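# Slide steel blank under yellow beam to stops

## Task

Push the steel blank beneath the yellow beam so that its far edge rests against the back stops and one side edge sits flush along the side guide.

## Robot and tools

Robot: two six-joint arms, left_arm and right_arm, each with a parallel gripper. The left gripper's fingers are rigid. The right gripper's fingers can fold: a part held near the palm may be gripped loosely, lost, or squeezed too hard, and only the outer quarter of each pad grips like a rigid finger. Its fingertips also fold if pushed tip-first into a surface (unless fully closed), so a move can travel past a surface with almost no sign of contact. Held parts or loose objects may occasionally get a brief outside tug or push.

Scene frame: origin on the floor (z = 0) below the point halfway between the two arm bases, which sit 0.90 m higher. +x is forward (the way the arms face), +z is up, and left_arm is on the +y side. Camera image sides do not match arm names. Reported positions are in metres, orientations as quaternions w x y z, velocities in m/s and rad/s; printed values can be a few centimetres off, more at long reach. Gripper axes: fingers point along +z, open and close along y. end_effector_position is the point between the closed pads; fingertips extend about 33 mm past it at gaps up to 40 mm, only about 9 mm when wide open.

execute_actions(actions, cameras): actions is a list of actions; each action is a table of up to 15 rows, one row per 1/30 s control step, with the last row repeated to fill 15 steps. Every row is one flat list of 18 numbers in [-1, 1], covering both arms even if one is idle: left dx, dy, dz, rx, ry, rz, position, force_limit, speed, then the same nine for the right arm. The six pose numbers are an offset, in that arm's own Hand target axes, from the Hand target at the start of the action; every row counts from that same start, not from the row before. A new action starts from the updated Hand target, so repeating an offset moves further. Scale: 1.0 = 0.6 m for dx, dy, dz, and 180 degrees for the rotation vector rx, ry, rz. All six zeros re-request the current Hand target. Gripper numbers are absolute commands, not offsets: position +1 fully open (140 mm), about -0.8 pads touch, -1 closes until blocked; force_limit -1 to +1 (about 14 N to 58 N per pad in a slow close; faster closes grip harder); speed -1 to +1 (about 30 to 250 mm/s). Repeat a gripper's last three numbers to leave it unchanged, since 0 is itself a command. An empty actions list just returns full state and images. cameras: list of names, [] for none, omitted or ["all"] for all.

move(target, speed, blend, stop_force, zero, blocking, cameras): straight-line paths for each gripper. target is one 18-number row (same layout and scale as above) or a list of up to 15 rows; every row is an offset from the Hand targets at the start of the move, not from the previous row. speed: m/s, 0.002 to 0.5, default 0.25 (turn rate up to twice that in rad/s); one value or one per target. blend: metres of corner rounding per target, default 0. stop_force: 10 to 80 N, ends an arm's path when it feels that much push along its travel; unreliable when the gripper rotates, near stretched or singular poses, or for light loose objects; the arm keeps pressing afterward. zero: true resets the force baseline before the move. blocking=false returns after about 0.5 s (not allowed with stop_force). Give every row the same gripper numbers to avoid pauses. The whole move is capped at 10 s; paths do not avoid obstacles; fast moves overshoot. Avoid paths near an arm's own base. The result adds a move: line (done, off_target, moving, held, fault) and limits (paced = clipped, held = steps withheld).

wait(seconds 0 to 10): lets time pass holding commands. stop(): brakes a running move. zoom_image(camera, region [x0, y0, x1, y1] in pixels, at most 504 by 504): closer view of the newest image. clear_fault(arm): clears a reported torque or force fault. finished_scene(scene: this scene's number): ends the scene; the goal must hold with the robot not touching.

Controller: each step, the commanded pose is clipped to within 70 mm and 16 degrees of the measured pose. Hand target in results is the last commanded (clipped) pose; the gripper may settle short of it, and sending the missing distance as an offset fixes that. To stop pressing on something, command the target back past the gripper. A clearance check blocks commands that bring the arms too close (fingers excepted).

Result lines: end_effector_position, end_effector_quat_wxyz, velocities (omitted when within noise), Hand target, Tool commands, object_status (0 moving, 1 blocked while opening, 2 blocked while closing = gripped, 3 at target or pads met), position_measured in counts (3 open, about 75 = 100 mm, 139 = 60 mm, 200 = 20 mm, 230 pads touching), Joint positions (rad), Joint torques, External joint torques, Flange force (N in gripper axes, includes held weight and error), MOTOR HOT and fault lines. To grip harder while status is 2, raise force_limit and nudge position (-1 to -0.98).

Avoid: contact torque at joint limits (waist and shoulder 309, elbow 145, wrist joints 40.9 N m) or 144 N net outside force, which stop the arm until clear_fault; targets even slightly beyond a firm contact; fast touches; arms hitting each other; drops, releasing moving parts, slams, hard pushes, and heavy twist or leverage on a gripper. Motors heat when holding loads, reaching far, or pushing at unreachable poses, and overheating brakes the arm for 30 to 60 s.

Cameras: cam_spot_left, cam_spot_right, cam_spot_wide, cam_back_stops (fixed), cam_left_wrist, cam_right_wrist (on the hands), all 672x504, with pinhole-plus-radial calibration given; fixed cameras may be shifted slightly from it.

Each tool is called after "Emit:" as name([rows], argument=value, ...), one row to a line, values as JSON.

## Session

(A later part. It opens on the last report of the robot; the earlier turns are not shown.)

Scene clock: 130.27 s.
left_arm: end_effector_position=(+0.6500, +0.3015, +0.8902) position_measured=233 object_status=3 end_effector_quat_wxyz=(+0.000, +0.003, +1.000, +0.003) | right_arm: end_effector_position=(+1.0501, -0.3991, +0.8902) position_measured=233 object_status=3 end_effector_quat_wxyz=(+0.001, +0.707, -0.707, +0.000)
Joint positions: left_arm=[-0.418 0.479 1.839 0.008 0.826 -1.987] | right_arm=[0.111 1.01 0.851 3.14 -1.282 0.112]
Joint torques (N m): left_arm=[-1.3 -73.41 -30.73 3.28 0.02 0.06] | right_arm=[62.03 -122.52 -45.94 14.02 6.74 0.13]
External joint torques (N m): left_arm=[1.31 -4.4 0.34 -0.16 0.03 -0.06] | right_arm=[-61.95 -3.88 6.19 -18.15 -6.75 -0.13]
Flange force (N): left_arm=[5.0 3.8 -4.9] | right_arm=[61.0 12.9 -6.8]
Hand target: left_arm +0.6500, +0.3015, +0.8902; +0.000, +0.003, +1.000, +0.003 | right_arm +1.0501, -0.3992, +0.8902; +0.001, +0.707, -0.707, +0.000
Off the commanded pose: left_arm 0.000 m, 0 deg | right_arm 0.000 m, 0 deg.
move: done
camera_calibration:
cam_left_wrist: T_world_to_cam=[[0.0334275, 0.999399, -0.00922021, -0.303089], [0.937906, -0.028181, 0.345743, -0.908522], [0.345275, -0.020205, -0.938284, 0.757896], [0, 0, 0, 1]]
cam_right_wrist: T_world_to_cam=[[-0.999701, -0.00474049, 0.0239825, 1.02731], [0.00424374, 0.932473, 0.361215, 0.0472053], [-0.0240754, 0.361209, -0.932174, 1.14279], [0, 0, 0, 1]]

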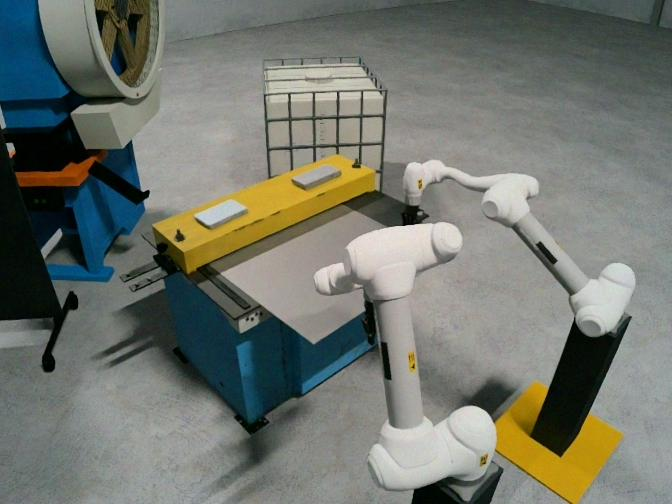

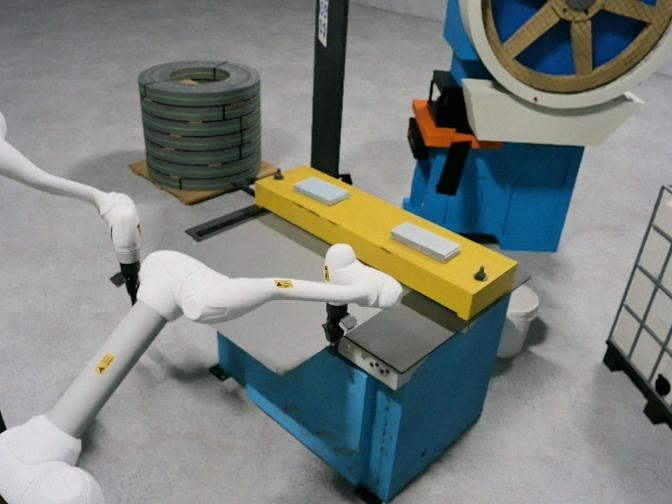

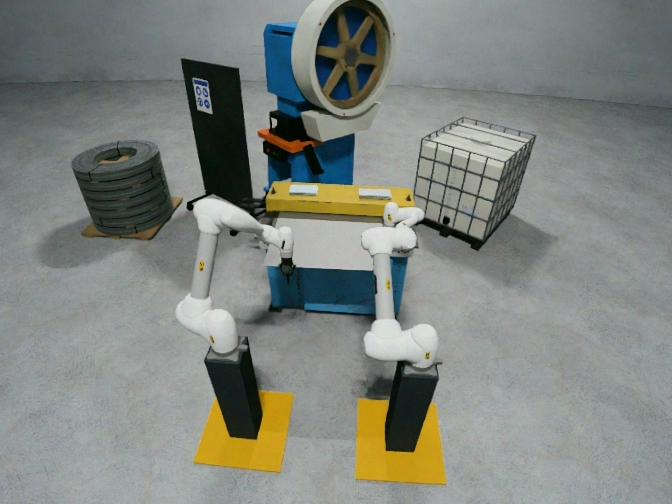

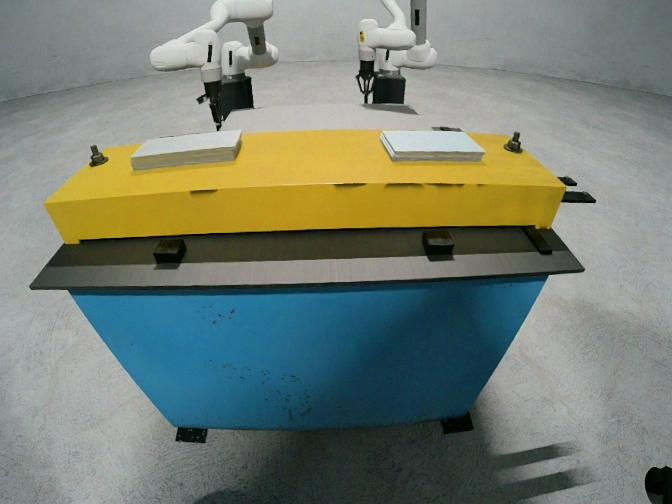

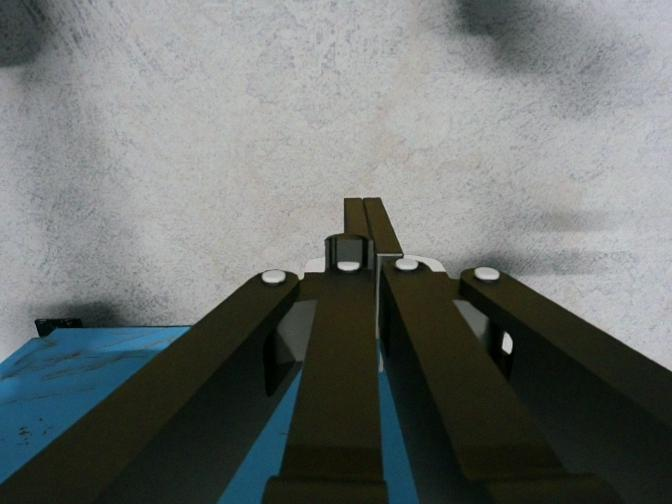

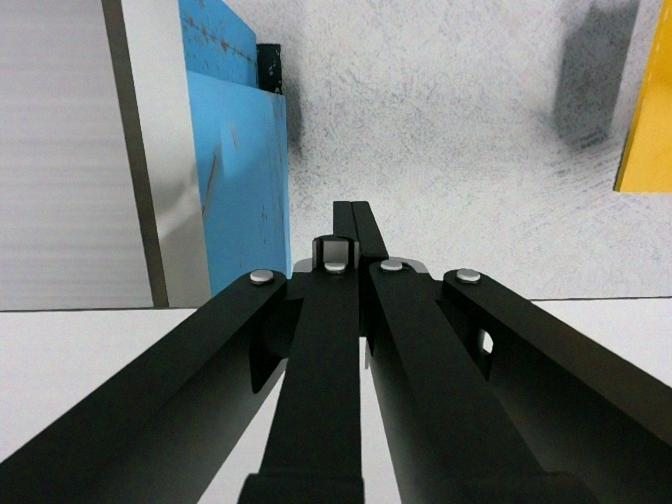

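Emit:
move(target=[0,0,0,0,0,0,-1,0,0,-0.075,0,0,0,0,0,-1,0,0], speed=0.04)

Emit:
zoom_image(camera="cam_spot_left", region=[160, 200, 380, 360])

Scene clock: 136.40 s.
left_arm: end_effector_position=(+0.6500, +0.3015, +0.8902) position_measured=233 object_status=3 end_effector_quat_wxyz=(+0.000, +0.003, +1.000, +0.003) | right_arm: end_effector_position=(+1.0501, -0.3545, +0.8900) position_measured=233 object_status=3 end_effector_quat_wxyz=(+0.001, +0.707, -0.707, +0.000)
Joint positions: left_arm=[-0.418 0.479 1.839 0.008 0.826 -1.987] | right_arm=[0.152 1.025 0.82 3.14 -1.298 0.154]
Joint torques (N m): left_arm=[-1.37 -73.18 -30.76 3.27 0.07 -0.03] | right_arm=[108.55 -126.13 -60.14 28.33 17.54 0.33]
External joint torques (N m): left_arm=[1.34 -4.88 0.11 -0.13 -0.04 0.03] | right_arm=[-108.72 -1.6 20.11 -32.49 -17.56 -0.33]
Flange force (N): left_arm=[5.1 4.1 -5.4] | right_arm=[110.4 35.0 -9.5]
Hand target: left_arm +0.6500, +0.3015, +0.8902; +0.000, +0.003, +1.000, +0.003 | right_arm +1.0502, -0.3542, +0.8901; +0.001, +0.707, -0.707, +0.000
Off the commanded pose: left_arm 0.000 m, 0 deg | right_arm 0.000 m, 0 deg.
move: done
camera_calibration:
cam_left_wrist: T_world_to_cam=[[0.0334276, 0.999399, -0.00922024, -0.303089], [0.937906, -0.028181, 0.345743, -0.908522], [0.345275, -0.0202051, -0.938284, 0.757896], [0, 0, 0, 1]]
cam_right_wrist: T_world_to_cam=[[-0.99969, -0.00461264, 0.0244545, 1.02706], [0.00452493, 0.932599, 0.360886, 0.00566352], [-0.0244709, 0.360884, -0.932289, 1.12688], [0, 0, 0, 1]]

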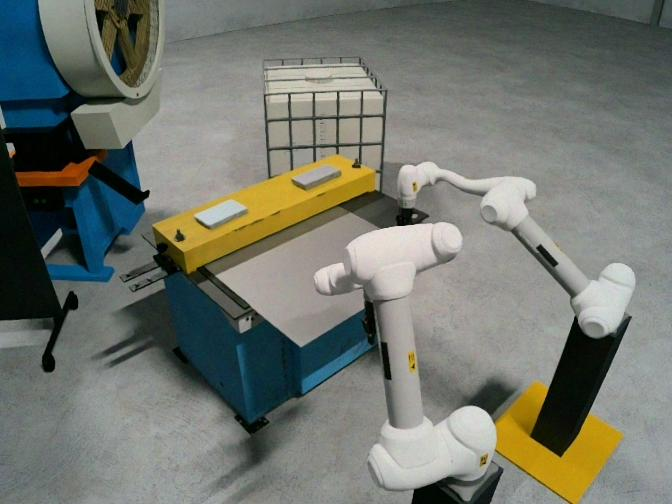

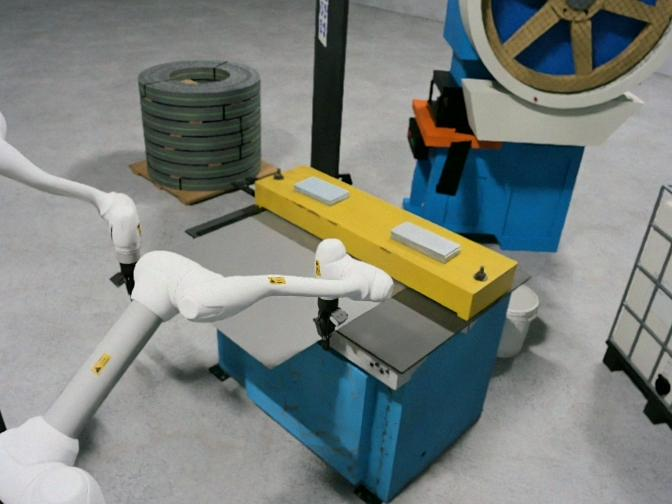

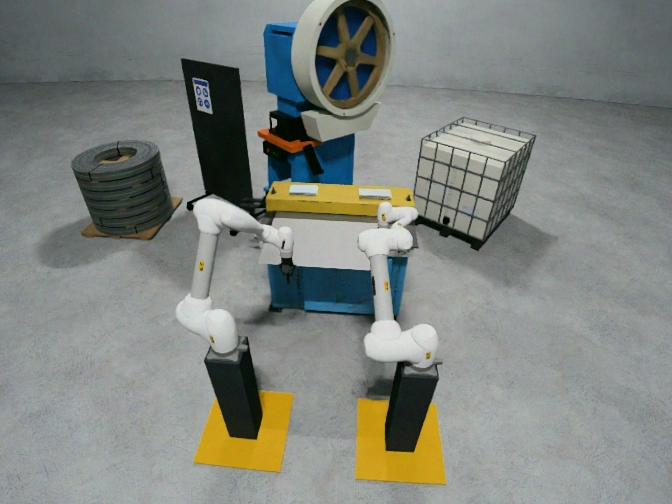

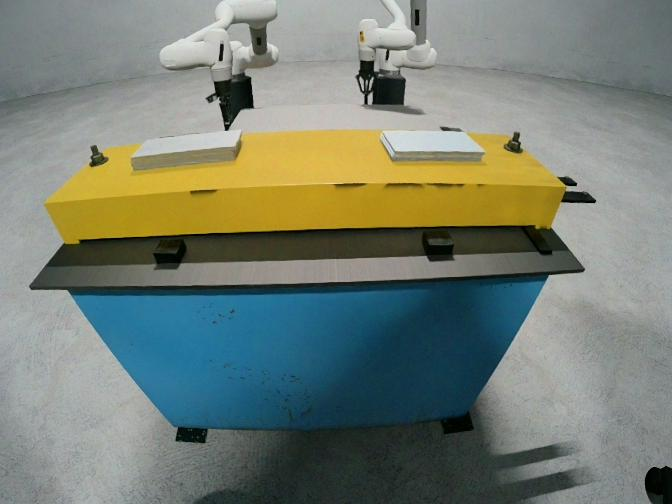

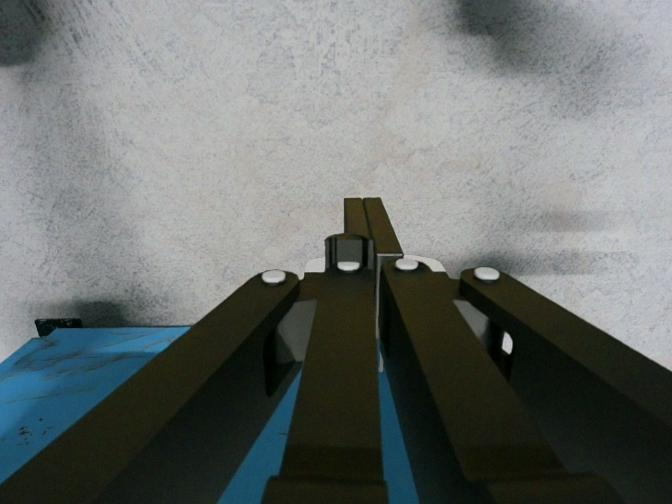

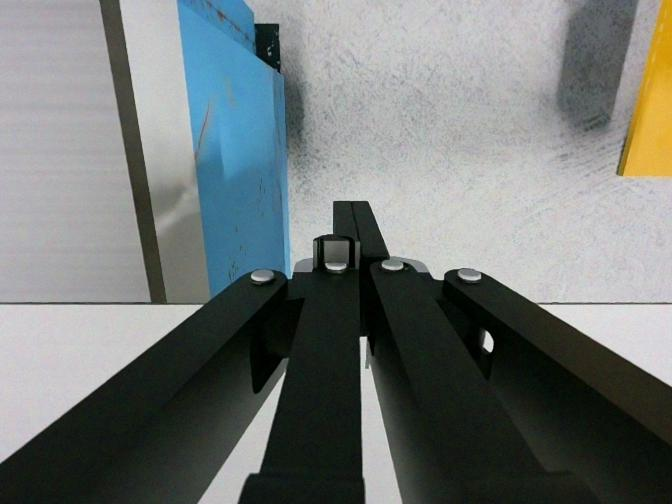

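Scaled by 2.291 from the camera's 672x504 image, which has a finer 960x720 frame.

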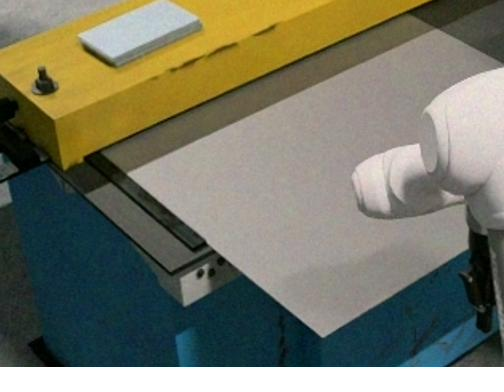

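Emit:
move([
  [0,0,0,0,0,0,-1,0,0,0.16,0,0,0,0,0,-1,0,0],
  [0,0.0975,0,0,0,0,-1,0,0,0.16,0.65,0,0,0,0.5,-1,0,0],
  [0,0.0975,0,0,0,0,-1,0,0,-0.357,0.65,0,0,0,0.5,-1,0,0],
], blend=0.03, speed=0.25)

Scene clock: 147.57 s.
left_arm: end_effector_position=(+0.6504, +0.3600, +0.8906) position_measured=233 object_status=3 end_effector_quat_wxyz=(+0.000, +0.003, +1.000, +0.003) | right_arm: end_effector_position=(+0.6604, -0.1397, +0.8901) position_measured=233 object_status=3 end_effector_quat_wxyz=(+0.000, +0.000, +1.000, -0.001)
Joint positions: left_arm=[-0.338 0.456 1.877 0.009 0.811 -1.908] | right_arm=[0.512 0.58 1.663 3.14 -0.899 2.084]
Joint torques (N m): left_arm=[-1.81 -70.24 -30.32 3.24 0.03 -0.04] | right_arm=[-0.53 -89.22 -32.73 -3.39 -0.92 -0.19]
External joint torques (N m): left_arm=[1.82 -4.91 0.36 -0.16 0.02 0.04] | right_arm=[0.33 0.82 0.39 0.08 0.87 0.19]
Flange force (N): left_arm=[5.6 4.5 -5.6] | right_arm=[0.9 0.2 2.3]
Hand target: left_arm +0.6504, +0.3600, +0.8906; +0.000, +0.003, +1.000, +0.003 | right_arm +0.6604, -0.1396, +0.8901; +0.000, +0.000, +1.000, -0.001
Off the commanded pose: left_arm 0.000 m, 0 deg | right_arm 0.000 m, 0 deg.
move: done; blend cut to 0 m at target 1
camera_calibration:
cam_left_wrist: T_world_to_cam=[[0.0334368, 0.999398, -0.00920881, -0.361582], [0.937908, -0.0281937, 0.345737, -0.907355], [0.345269, -0.0201973, -0.938286, 0.759309], [0, 0, 0, 1]]
cam_right_wrist: T_world_to_cam=[[-0.00471271, 0.999753, 0.0217418, 0.124135], [0.932291, -0.00347106, 0.361692, -0.937088], [0.361678, 0.0219742, -0.932044, 0.737382], [0, 0, 0, 1]]

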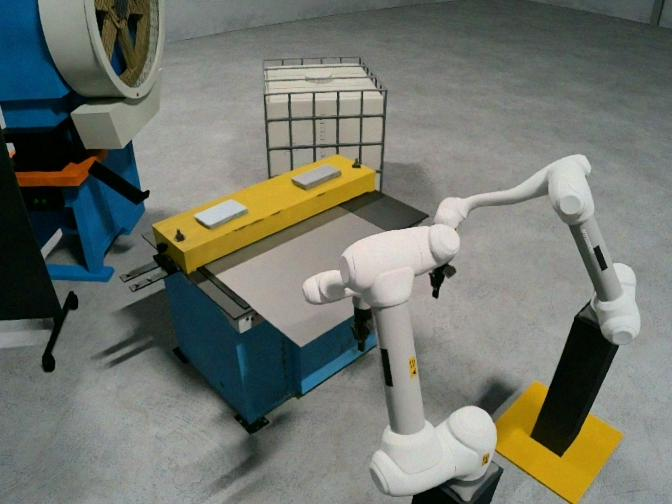

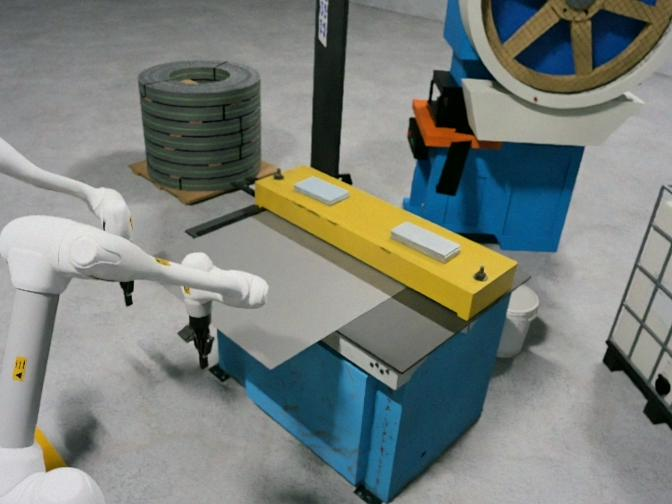

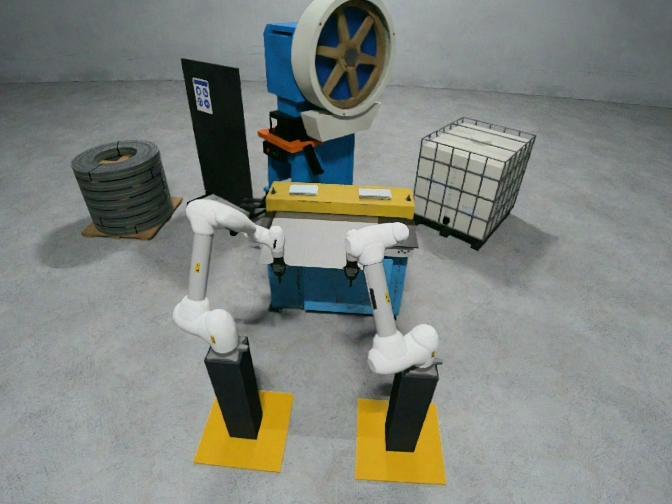

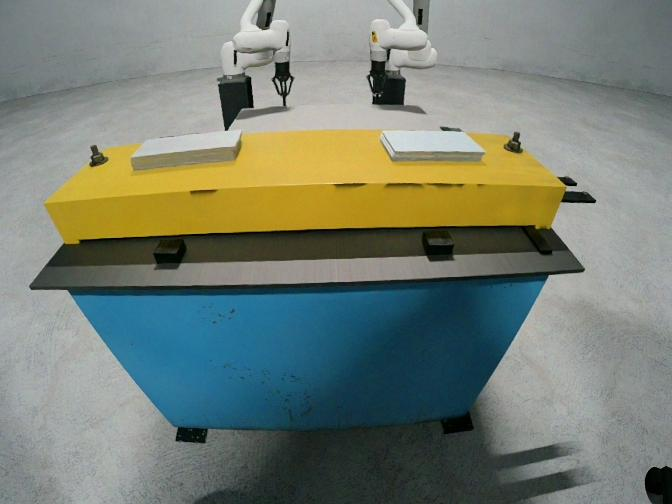

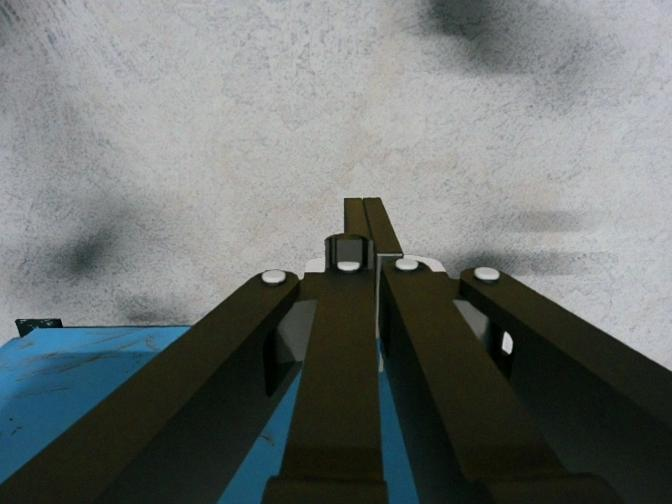

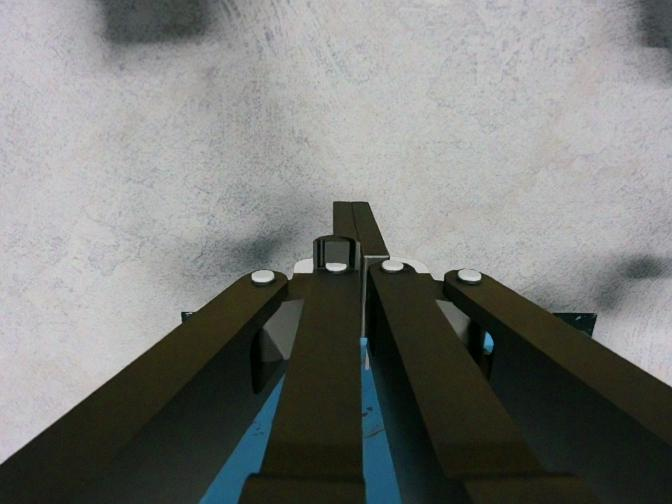

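Emit:
move([
  [-0.083,0.1,0,0,0,0,-1,0,0,-0.066,-0.1,0,0,0,0,-1,0,0],
  [-0.616,0.1,0,0,0,0,-1,0,0,-0.599,-0.1,0,0,0,0,-1,0,0],
], speed=[0.15, 0.05])

Emit:
zoom_image(camera="cam_spot_left", region=[160, 200, 380, 360])

Scene clock: 164.40 s.
left_arm: end_effector_position=(+1.0203, +0.4175, +0.8909) position_measured=233 object_status=3 end_effector_quat_wxyz=(+0.000, +0.003, +1.000, +0.003) | right_arm: end_effector_position=(+1.0197, -0.2000, +0.8899) position_measured=233 object_status=3 end_effector_quat_wxyz=(+0.000, +0.000, +1.000, -0.001)
Joint positions: left_arm=[-0.165 0.947 0.972 0.007 1.223 -1.731] | right_arm=[0.299 1.047 0.777 3.14 -1.319 1.871]
Joint torques (N m): left_arm=[-9.37 -107.59 -55.68 2.5 -15.74 0.13] | right_arm=[1.43 -116.86 -54.84 -3.17 17.28 -0.52]
External joint torques (N m): left_arm=[9.39 -14.16 16.86 1.5 15.78 -0.13] | right_arm=[-1.91 -11.4 14.89 -0.94 -17.33 0.52]
Flange force (N): left_arm=[57.0 16.2 -19.2] | right_arm=[49.9 -18.6 -18.2]
Hand target: left_arm +1.0204, +0.4176, +0.8910; +0.000, +0.003, +1.000, +0.003 | right_arm +1.0197, -0.2000, +0.8899; +0.000, +0.000, +1.000, -0.001
Off the commanded pose: left_arm 0.000 m, 0 deg | right_arm 0.000 m, 0 deg.
move: done
camera_calibration:
cam_left_wrist: T_world_to_cam=[[0.0334299, 0.999398, -0.00926165, -0.431369], [0.937957, -0.0281719, 0.345604, -1.25275], [0.345135, -0.0202405, -0.938335, 0.633268], [0, 0, 0, 1]]
cam_right_wrist: T_world_to_cam=[[-0.00477665, 0.999753, 0.0216972, 0.186217], [0.932339, -0.00339241, 0.361569, -1.27209], [0.361554, 0.0219562, -0.932093, 0.608737], [0, 0, 0, 1]]

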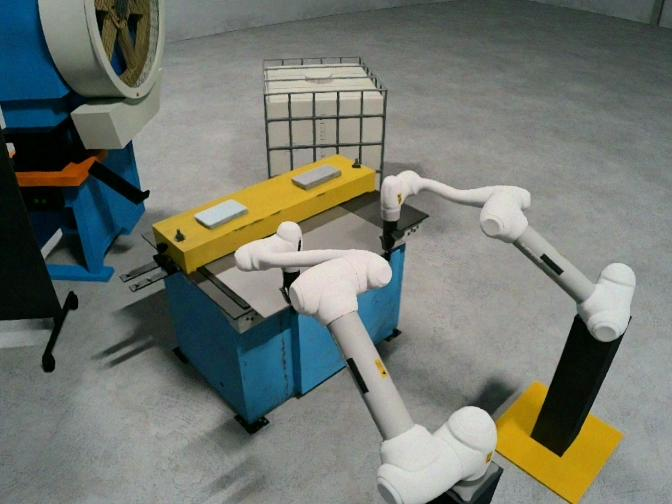

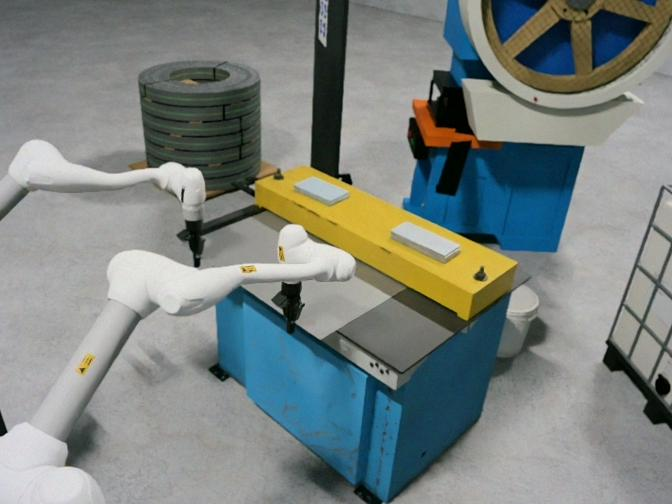

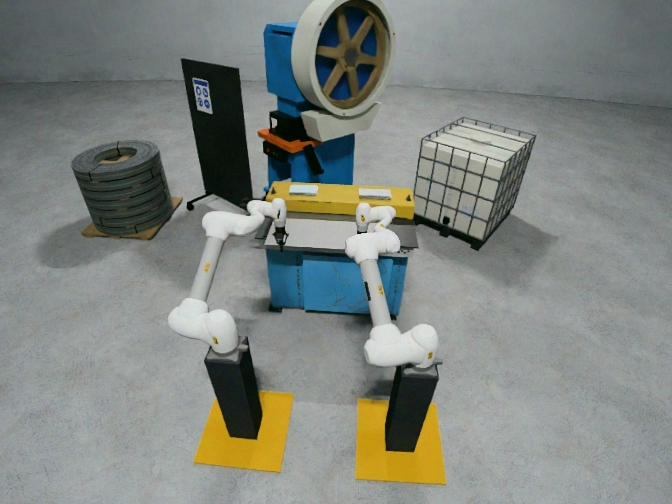

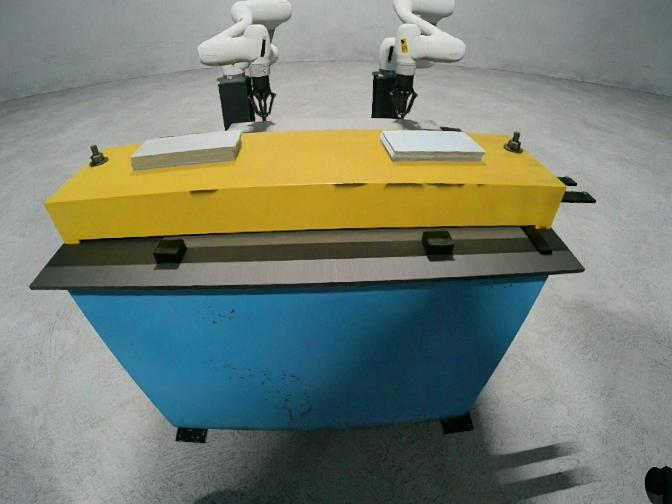

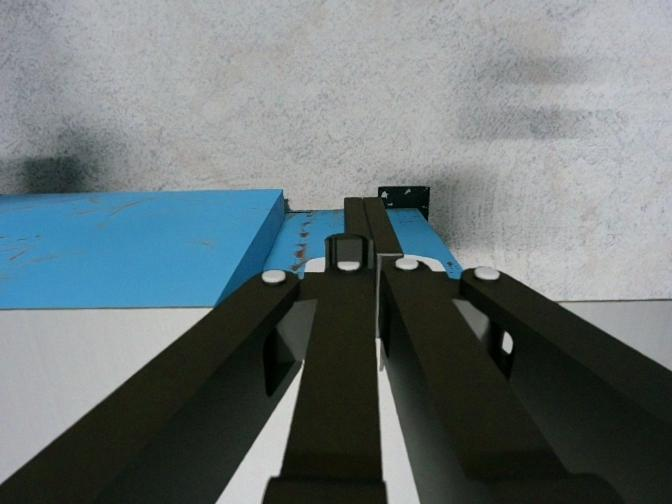

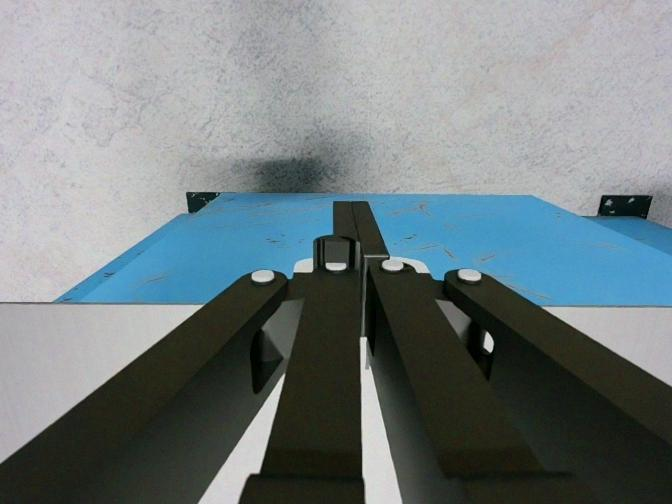

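Scaled by 2.291 from the camera's 672x504 image, which has a finer 960x720 frame.

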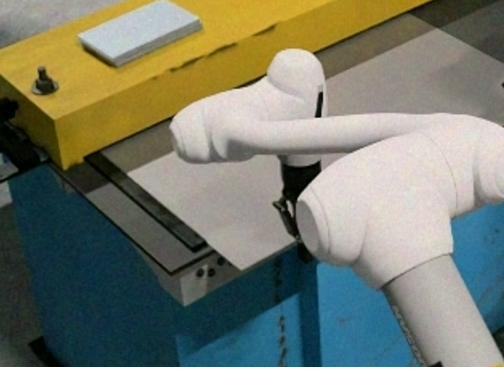

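Emit:
zoom_image(camera="cam_back_stops", region=[20, 200, 340, 310])

Emit:
zoom_image(camera="cam_back_stops", region=[320, 200, 640, 310])

Emit:
zoom_image(camera="cam_spot_left", region=[180, 230, 300, 340])

Emit:
zoom_image(camera="cam_spot_right", region=[300, 220, 540, 400])

Scaled by 1.575 from the camera's 672x504 image, which has a finer 960x720 frame.

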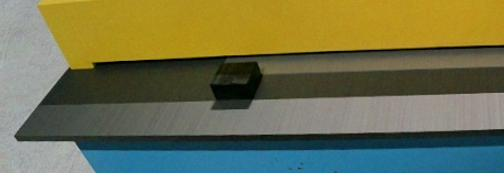

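Scaled by 1.575 from the camera's 672x504 image, which has a finer 960x720 frame.

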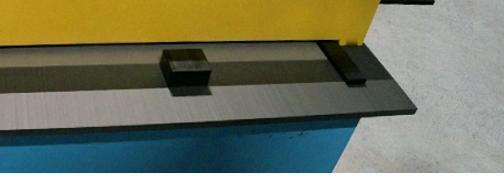

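Scaled by 4.200 from the camera's 672x504 image, which has a finer 960x720 frame.

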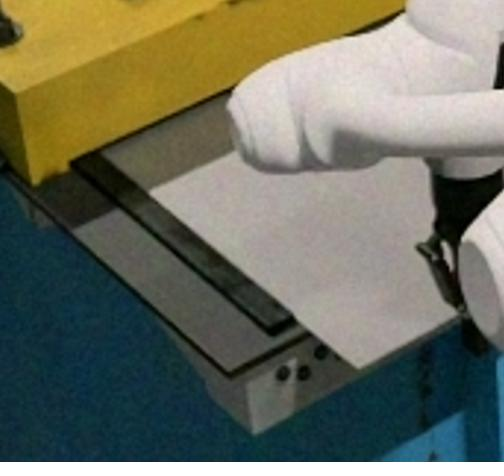

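Scaled by 2.100 from the camera's 672x504 image, which has a finer 960x720 frame.

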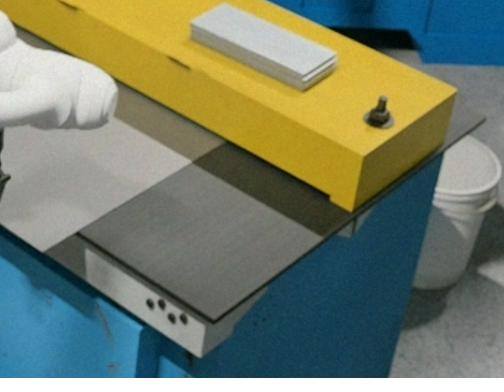

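Emit:
zoom_image(camera="cam_back_stops", region=[120, 215, 220, 290])

Emit:
zoom_image(camera="cam_back_stops", region=[400, 215, 560, 290])

Scaled by 5.040 from the camera's 672x504 image, which has a finer 960x720 frame.

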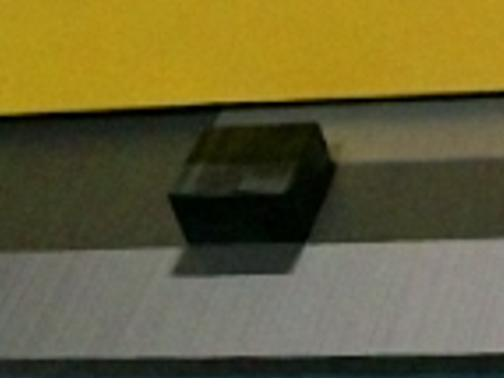

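Scaled by 3.150 from the camera's 672x504 image, which has a finer 960x720 frame.

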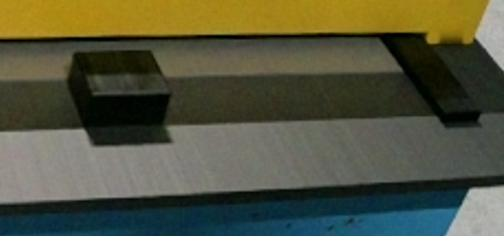

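Emit:
move(target=[-0.04,0,0,0,0,0,-1,0,0,-0.04,0,0,0,0,0,-1,0,0], speed=0.01, stop_force=40, cameras=["cam_back_stops"])

Emit:
zoom_image(camera="cam_back_stops", region=[120, 215, 220, 290])

Emit:
zoom_image(camera="cam_back_stops", region=[400, 215, 500, 290])

Scene clock: 182.40 s.
left_arm: end_effector_position=(+1.0250, +0.4175, +0.8909) position_measured=233 object_status=3 end_effector_quat_wxyz=(-0.001, +0.003, +1.000, +0.003) | right_arm: end_effector_position=(+1.0247, -0.2000, +0.8898) position_measured=233 object_status=3 end_effector_quat_wxyz=(-0.001, +0.000, +1.000, -0.001)
Joint positions: left_arm=[-0.164 0.956 0.955 0.007 1.233 -1.73] | right_arm=[0.298 1.059 0.754 3.141 -1.331 1.869]
Joint torques (N m): left_arm=[-4.75 -96.16 -73.19 4.44 -34.12 0.23] | right_arm=[-18.3 -111.21 -74.17 -8.35 37.56 -0.43]
External joint torques (N m): left_arm=[4.75 -27.56 33.76 -0.38 34.16 -0.23] | right_arm=[18.59 -17.92 34.06 4.24 -37.62 0.43]
Flange force (N): left_arm=[112.1 18.4 -40.7] | right_arm=[110.1 -19.2 -33.6]
Hand target: left_arm +1.0250, +0.4175, +0.8909; -0.001, +0.003, +1.000, +0.003 (not the last commanded pose) | right_arm +1.0247, -0.2000, +0.8898; -0.001, +0.000, +1.000, -0.001 (not the last commanded pose)
Off the commanded pose: left_arm 0.019 m, 0 deg | right_arm 0.019 m, 0 deg.
move: contact (left_arm, right_arm)
Images, in order: cam_back_stops.

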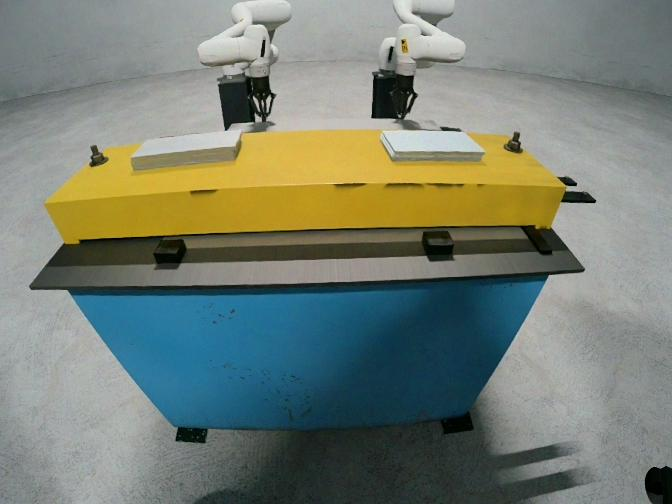

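Scaled by 5.040 from the camera's 672x504 image, which has a finer 960x720 frame.

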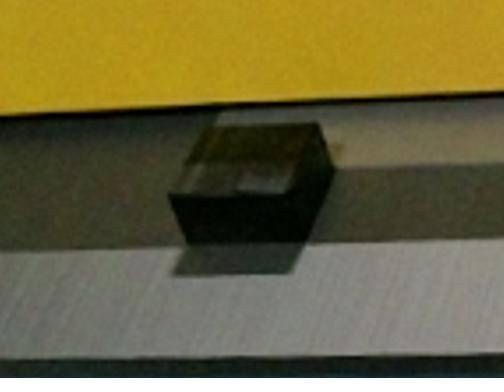

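Scaled by 5.040 from the camera's 672x504 image, which has a finer 960x720 frame.

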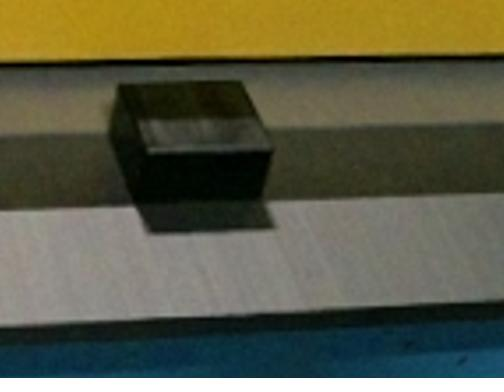

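Emit:
move([
  [0.02,0,0,0,0,0,-1,0,0,0.02,0,0,0,0,0,-1,0,0],
  [0.3,0,0,0,0,0,-1,0,0,0.3,-0,0,0,0,0,-1,0,0],
], speed=[0.03, 0.25])

Emit:
zoom_image(camera="cam_spot_left", region=[180, 230, 300, 340])

Emit:
zoom_image(camera="cam_back_stops", region=[480, 215, 580, 290])

Emit:
zoom_image(camera="cam_spot_wide", region=[240, 180, 440, 280])

Scene clock: 187.43 s.
left_arm: end_effector_position=(+0.8450, +0.4187, +0.8911) position_measured=233 object_status=3 end_effector_quat_wxyz=(-0.001, +0.003, +1.000, +0.003) | right_arm: end_effector_position=(+0.8448, -0.1998, +0.8902) position_measured=233 object_status=3 end_effector_quat_wxyz=(-0.001, +0.000, +1.000, -0.001)
Joint positions: left_arm=[-0.197 0.681 1.479 0.008 0.984 -1.765] | right_arm=[0.356 0.765 1.325 3.141 -1.055 1.928]
Joint torques (N m): left_arm=[-1.15 -93.61 -35 3.78 -0.01 -0.01] | right_arm=[-0.34 -109.51 -35.87 -3.78 -0.85 -0.18]
External joint torques (N m): left_arm=[1.2 -5.91 0.4 -0.21 0.06 0.01] | right_arm=[0.37 3.04 0.01 0.11 0.79 0.18]
Flange force (N): left_arm=[8.5 2.8 -5.2] | right_arm=[-2.9 1.9 3.6]
Hand target: left_arm +0.8450, +0.4187, +0.8911; -0.001, +0.003, +1.000, +0.003 | right_arm +0.8447, -0.1998, +0.8902; -0.001, +0.000, +1.000, -0.001
Off the commanded pose: left_arm 0.000 m, 0 deg | right_arm 0.000 m, 0 deg.
move: done
camera_calibration:
cam_left_wrist: T_world_to_cam=[[0.0334558, 0.999399, -0.00909453, -0.426892], [0.938271, -0.0282723, 0.344742, -1.0878], [0.344278, -0.0200668, -0.938653, 0.69488], [0, 0, 0, 1]]
cam_right_wrist: T_world_to_cam=[[-0.00481783, 0.999758, 0.0214556, 0.18547], [0.932759, -0.00324136, 0.360487, -1.10847], [0.360469, 0.0217496, -0.932518, 0.673471], [0, 0, 0, 1]]

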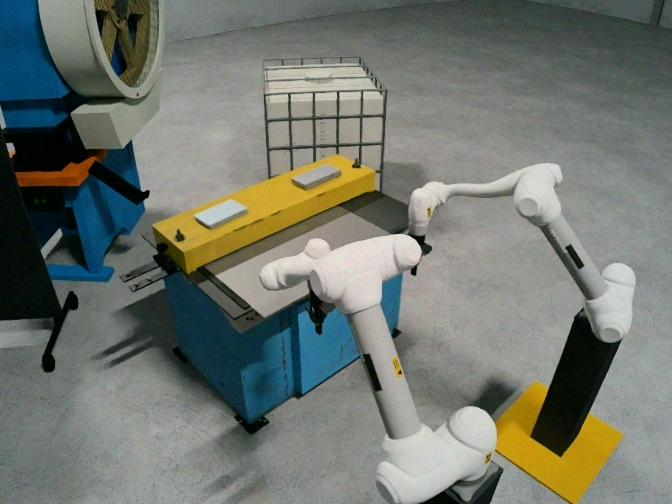

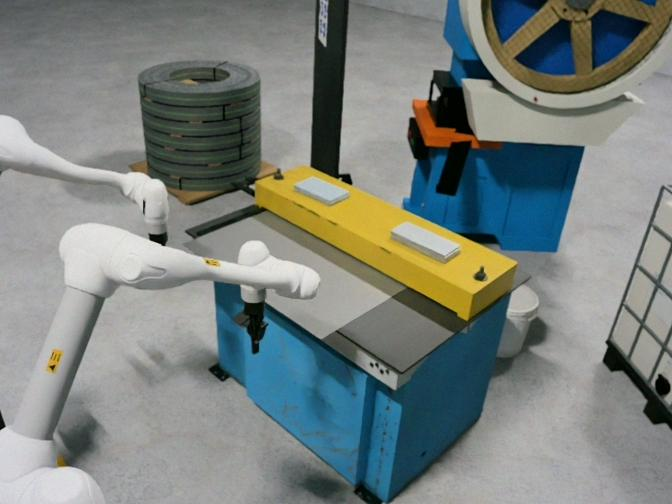

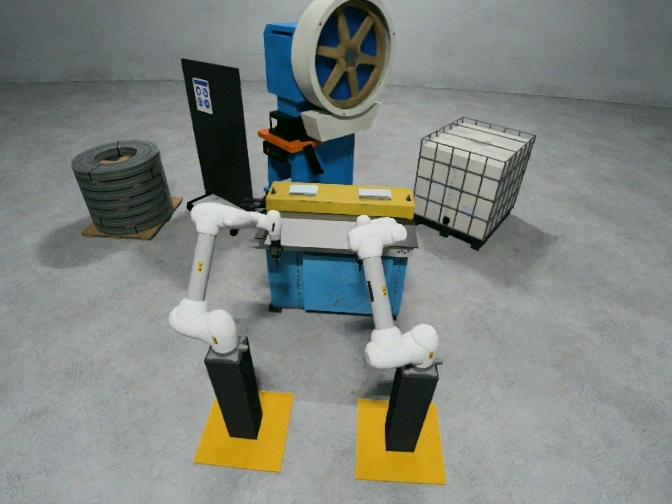

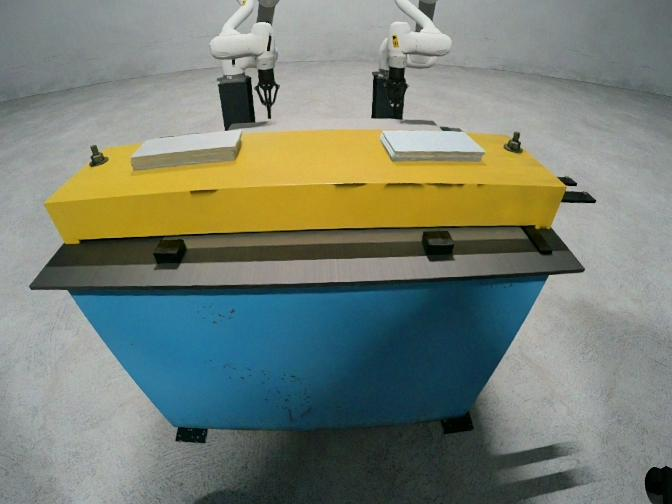

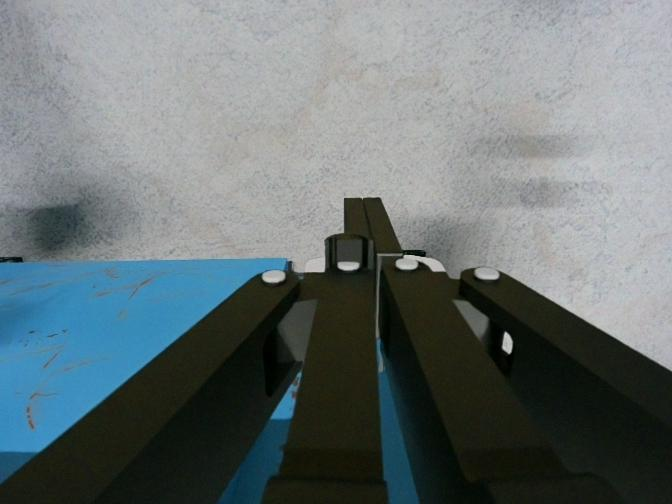

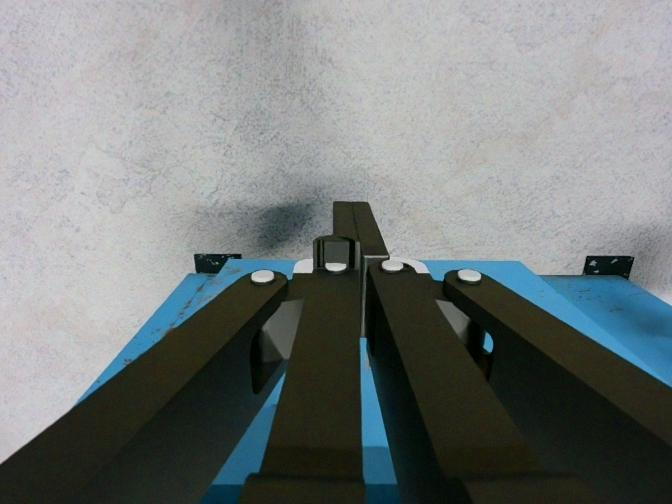

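Scaled by 4.200 from the camera's 672x504 image, which has a finer 960x720 frame.

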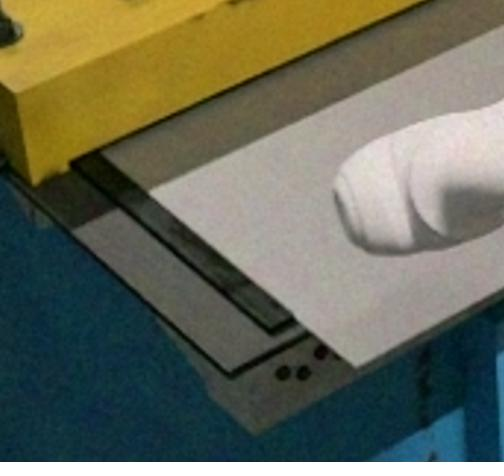

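Scaled by 5.040 from the camera's 672x504 image, which has a finer 960x720 frame.

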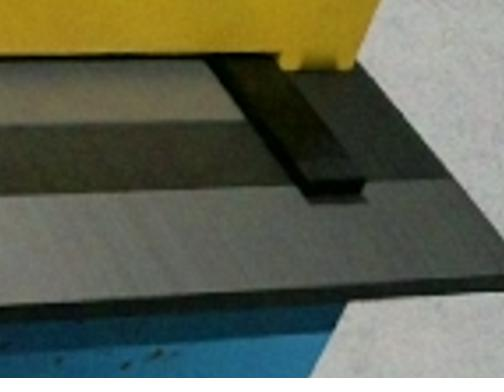

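Scaled by 2.520 from the camera's 672x504 image, which has a finer 960x720 frame.

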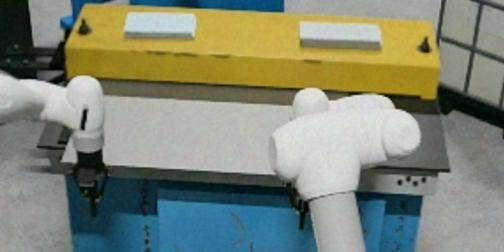

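Emit:
finished_scene(scene=1)

The scene is finished: the task was done.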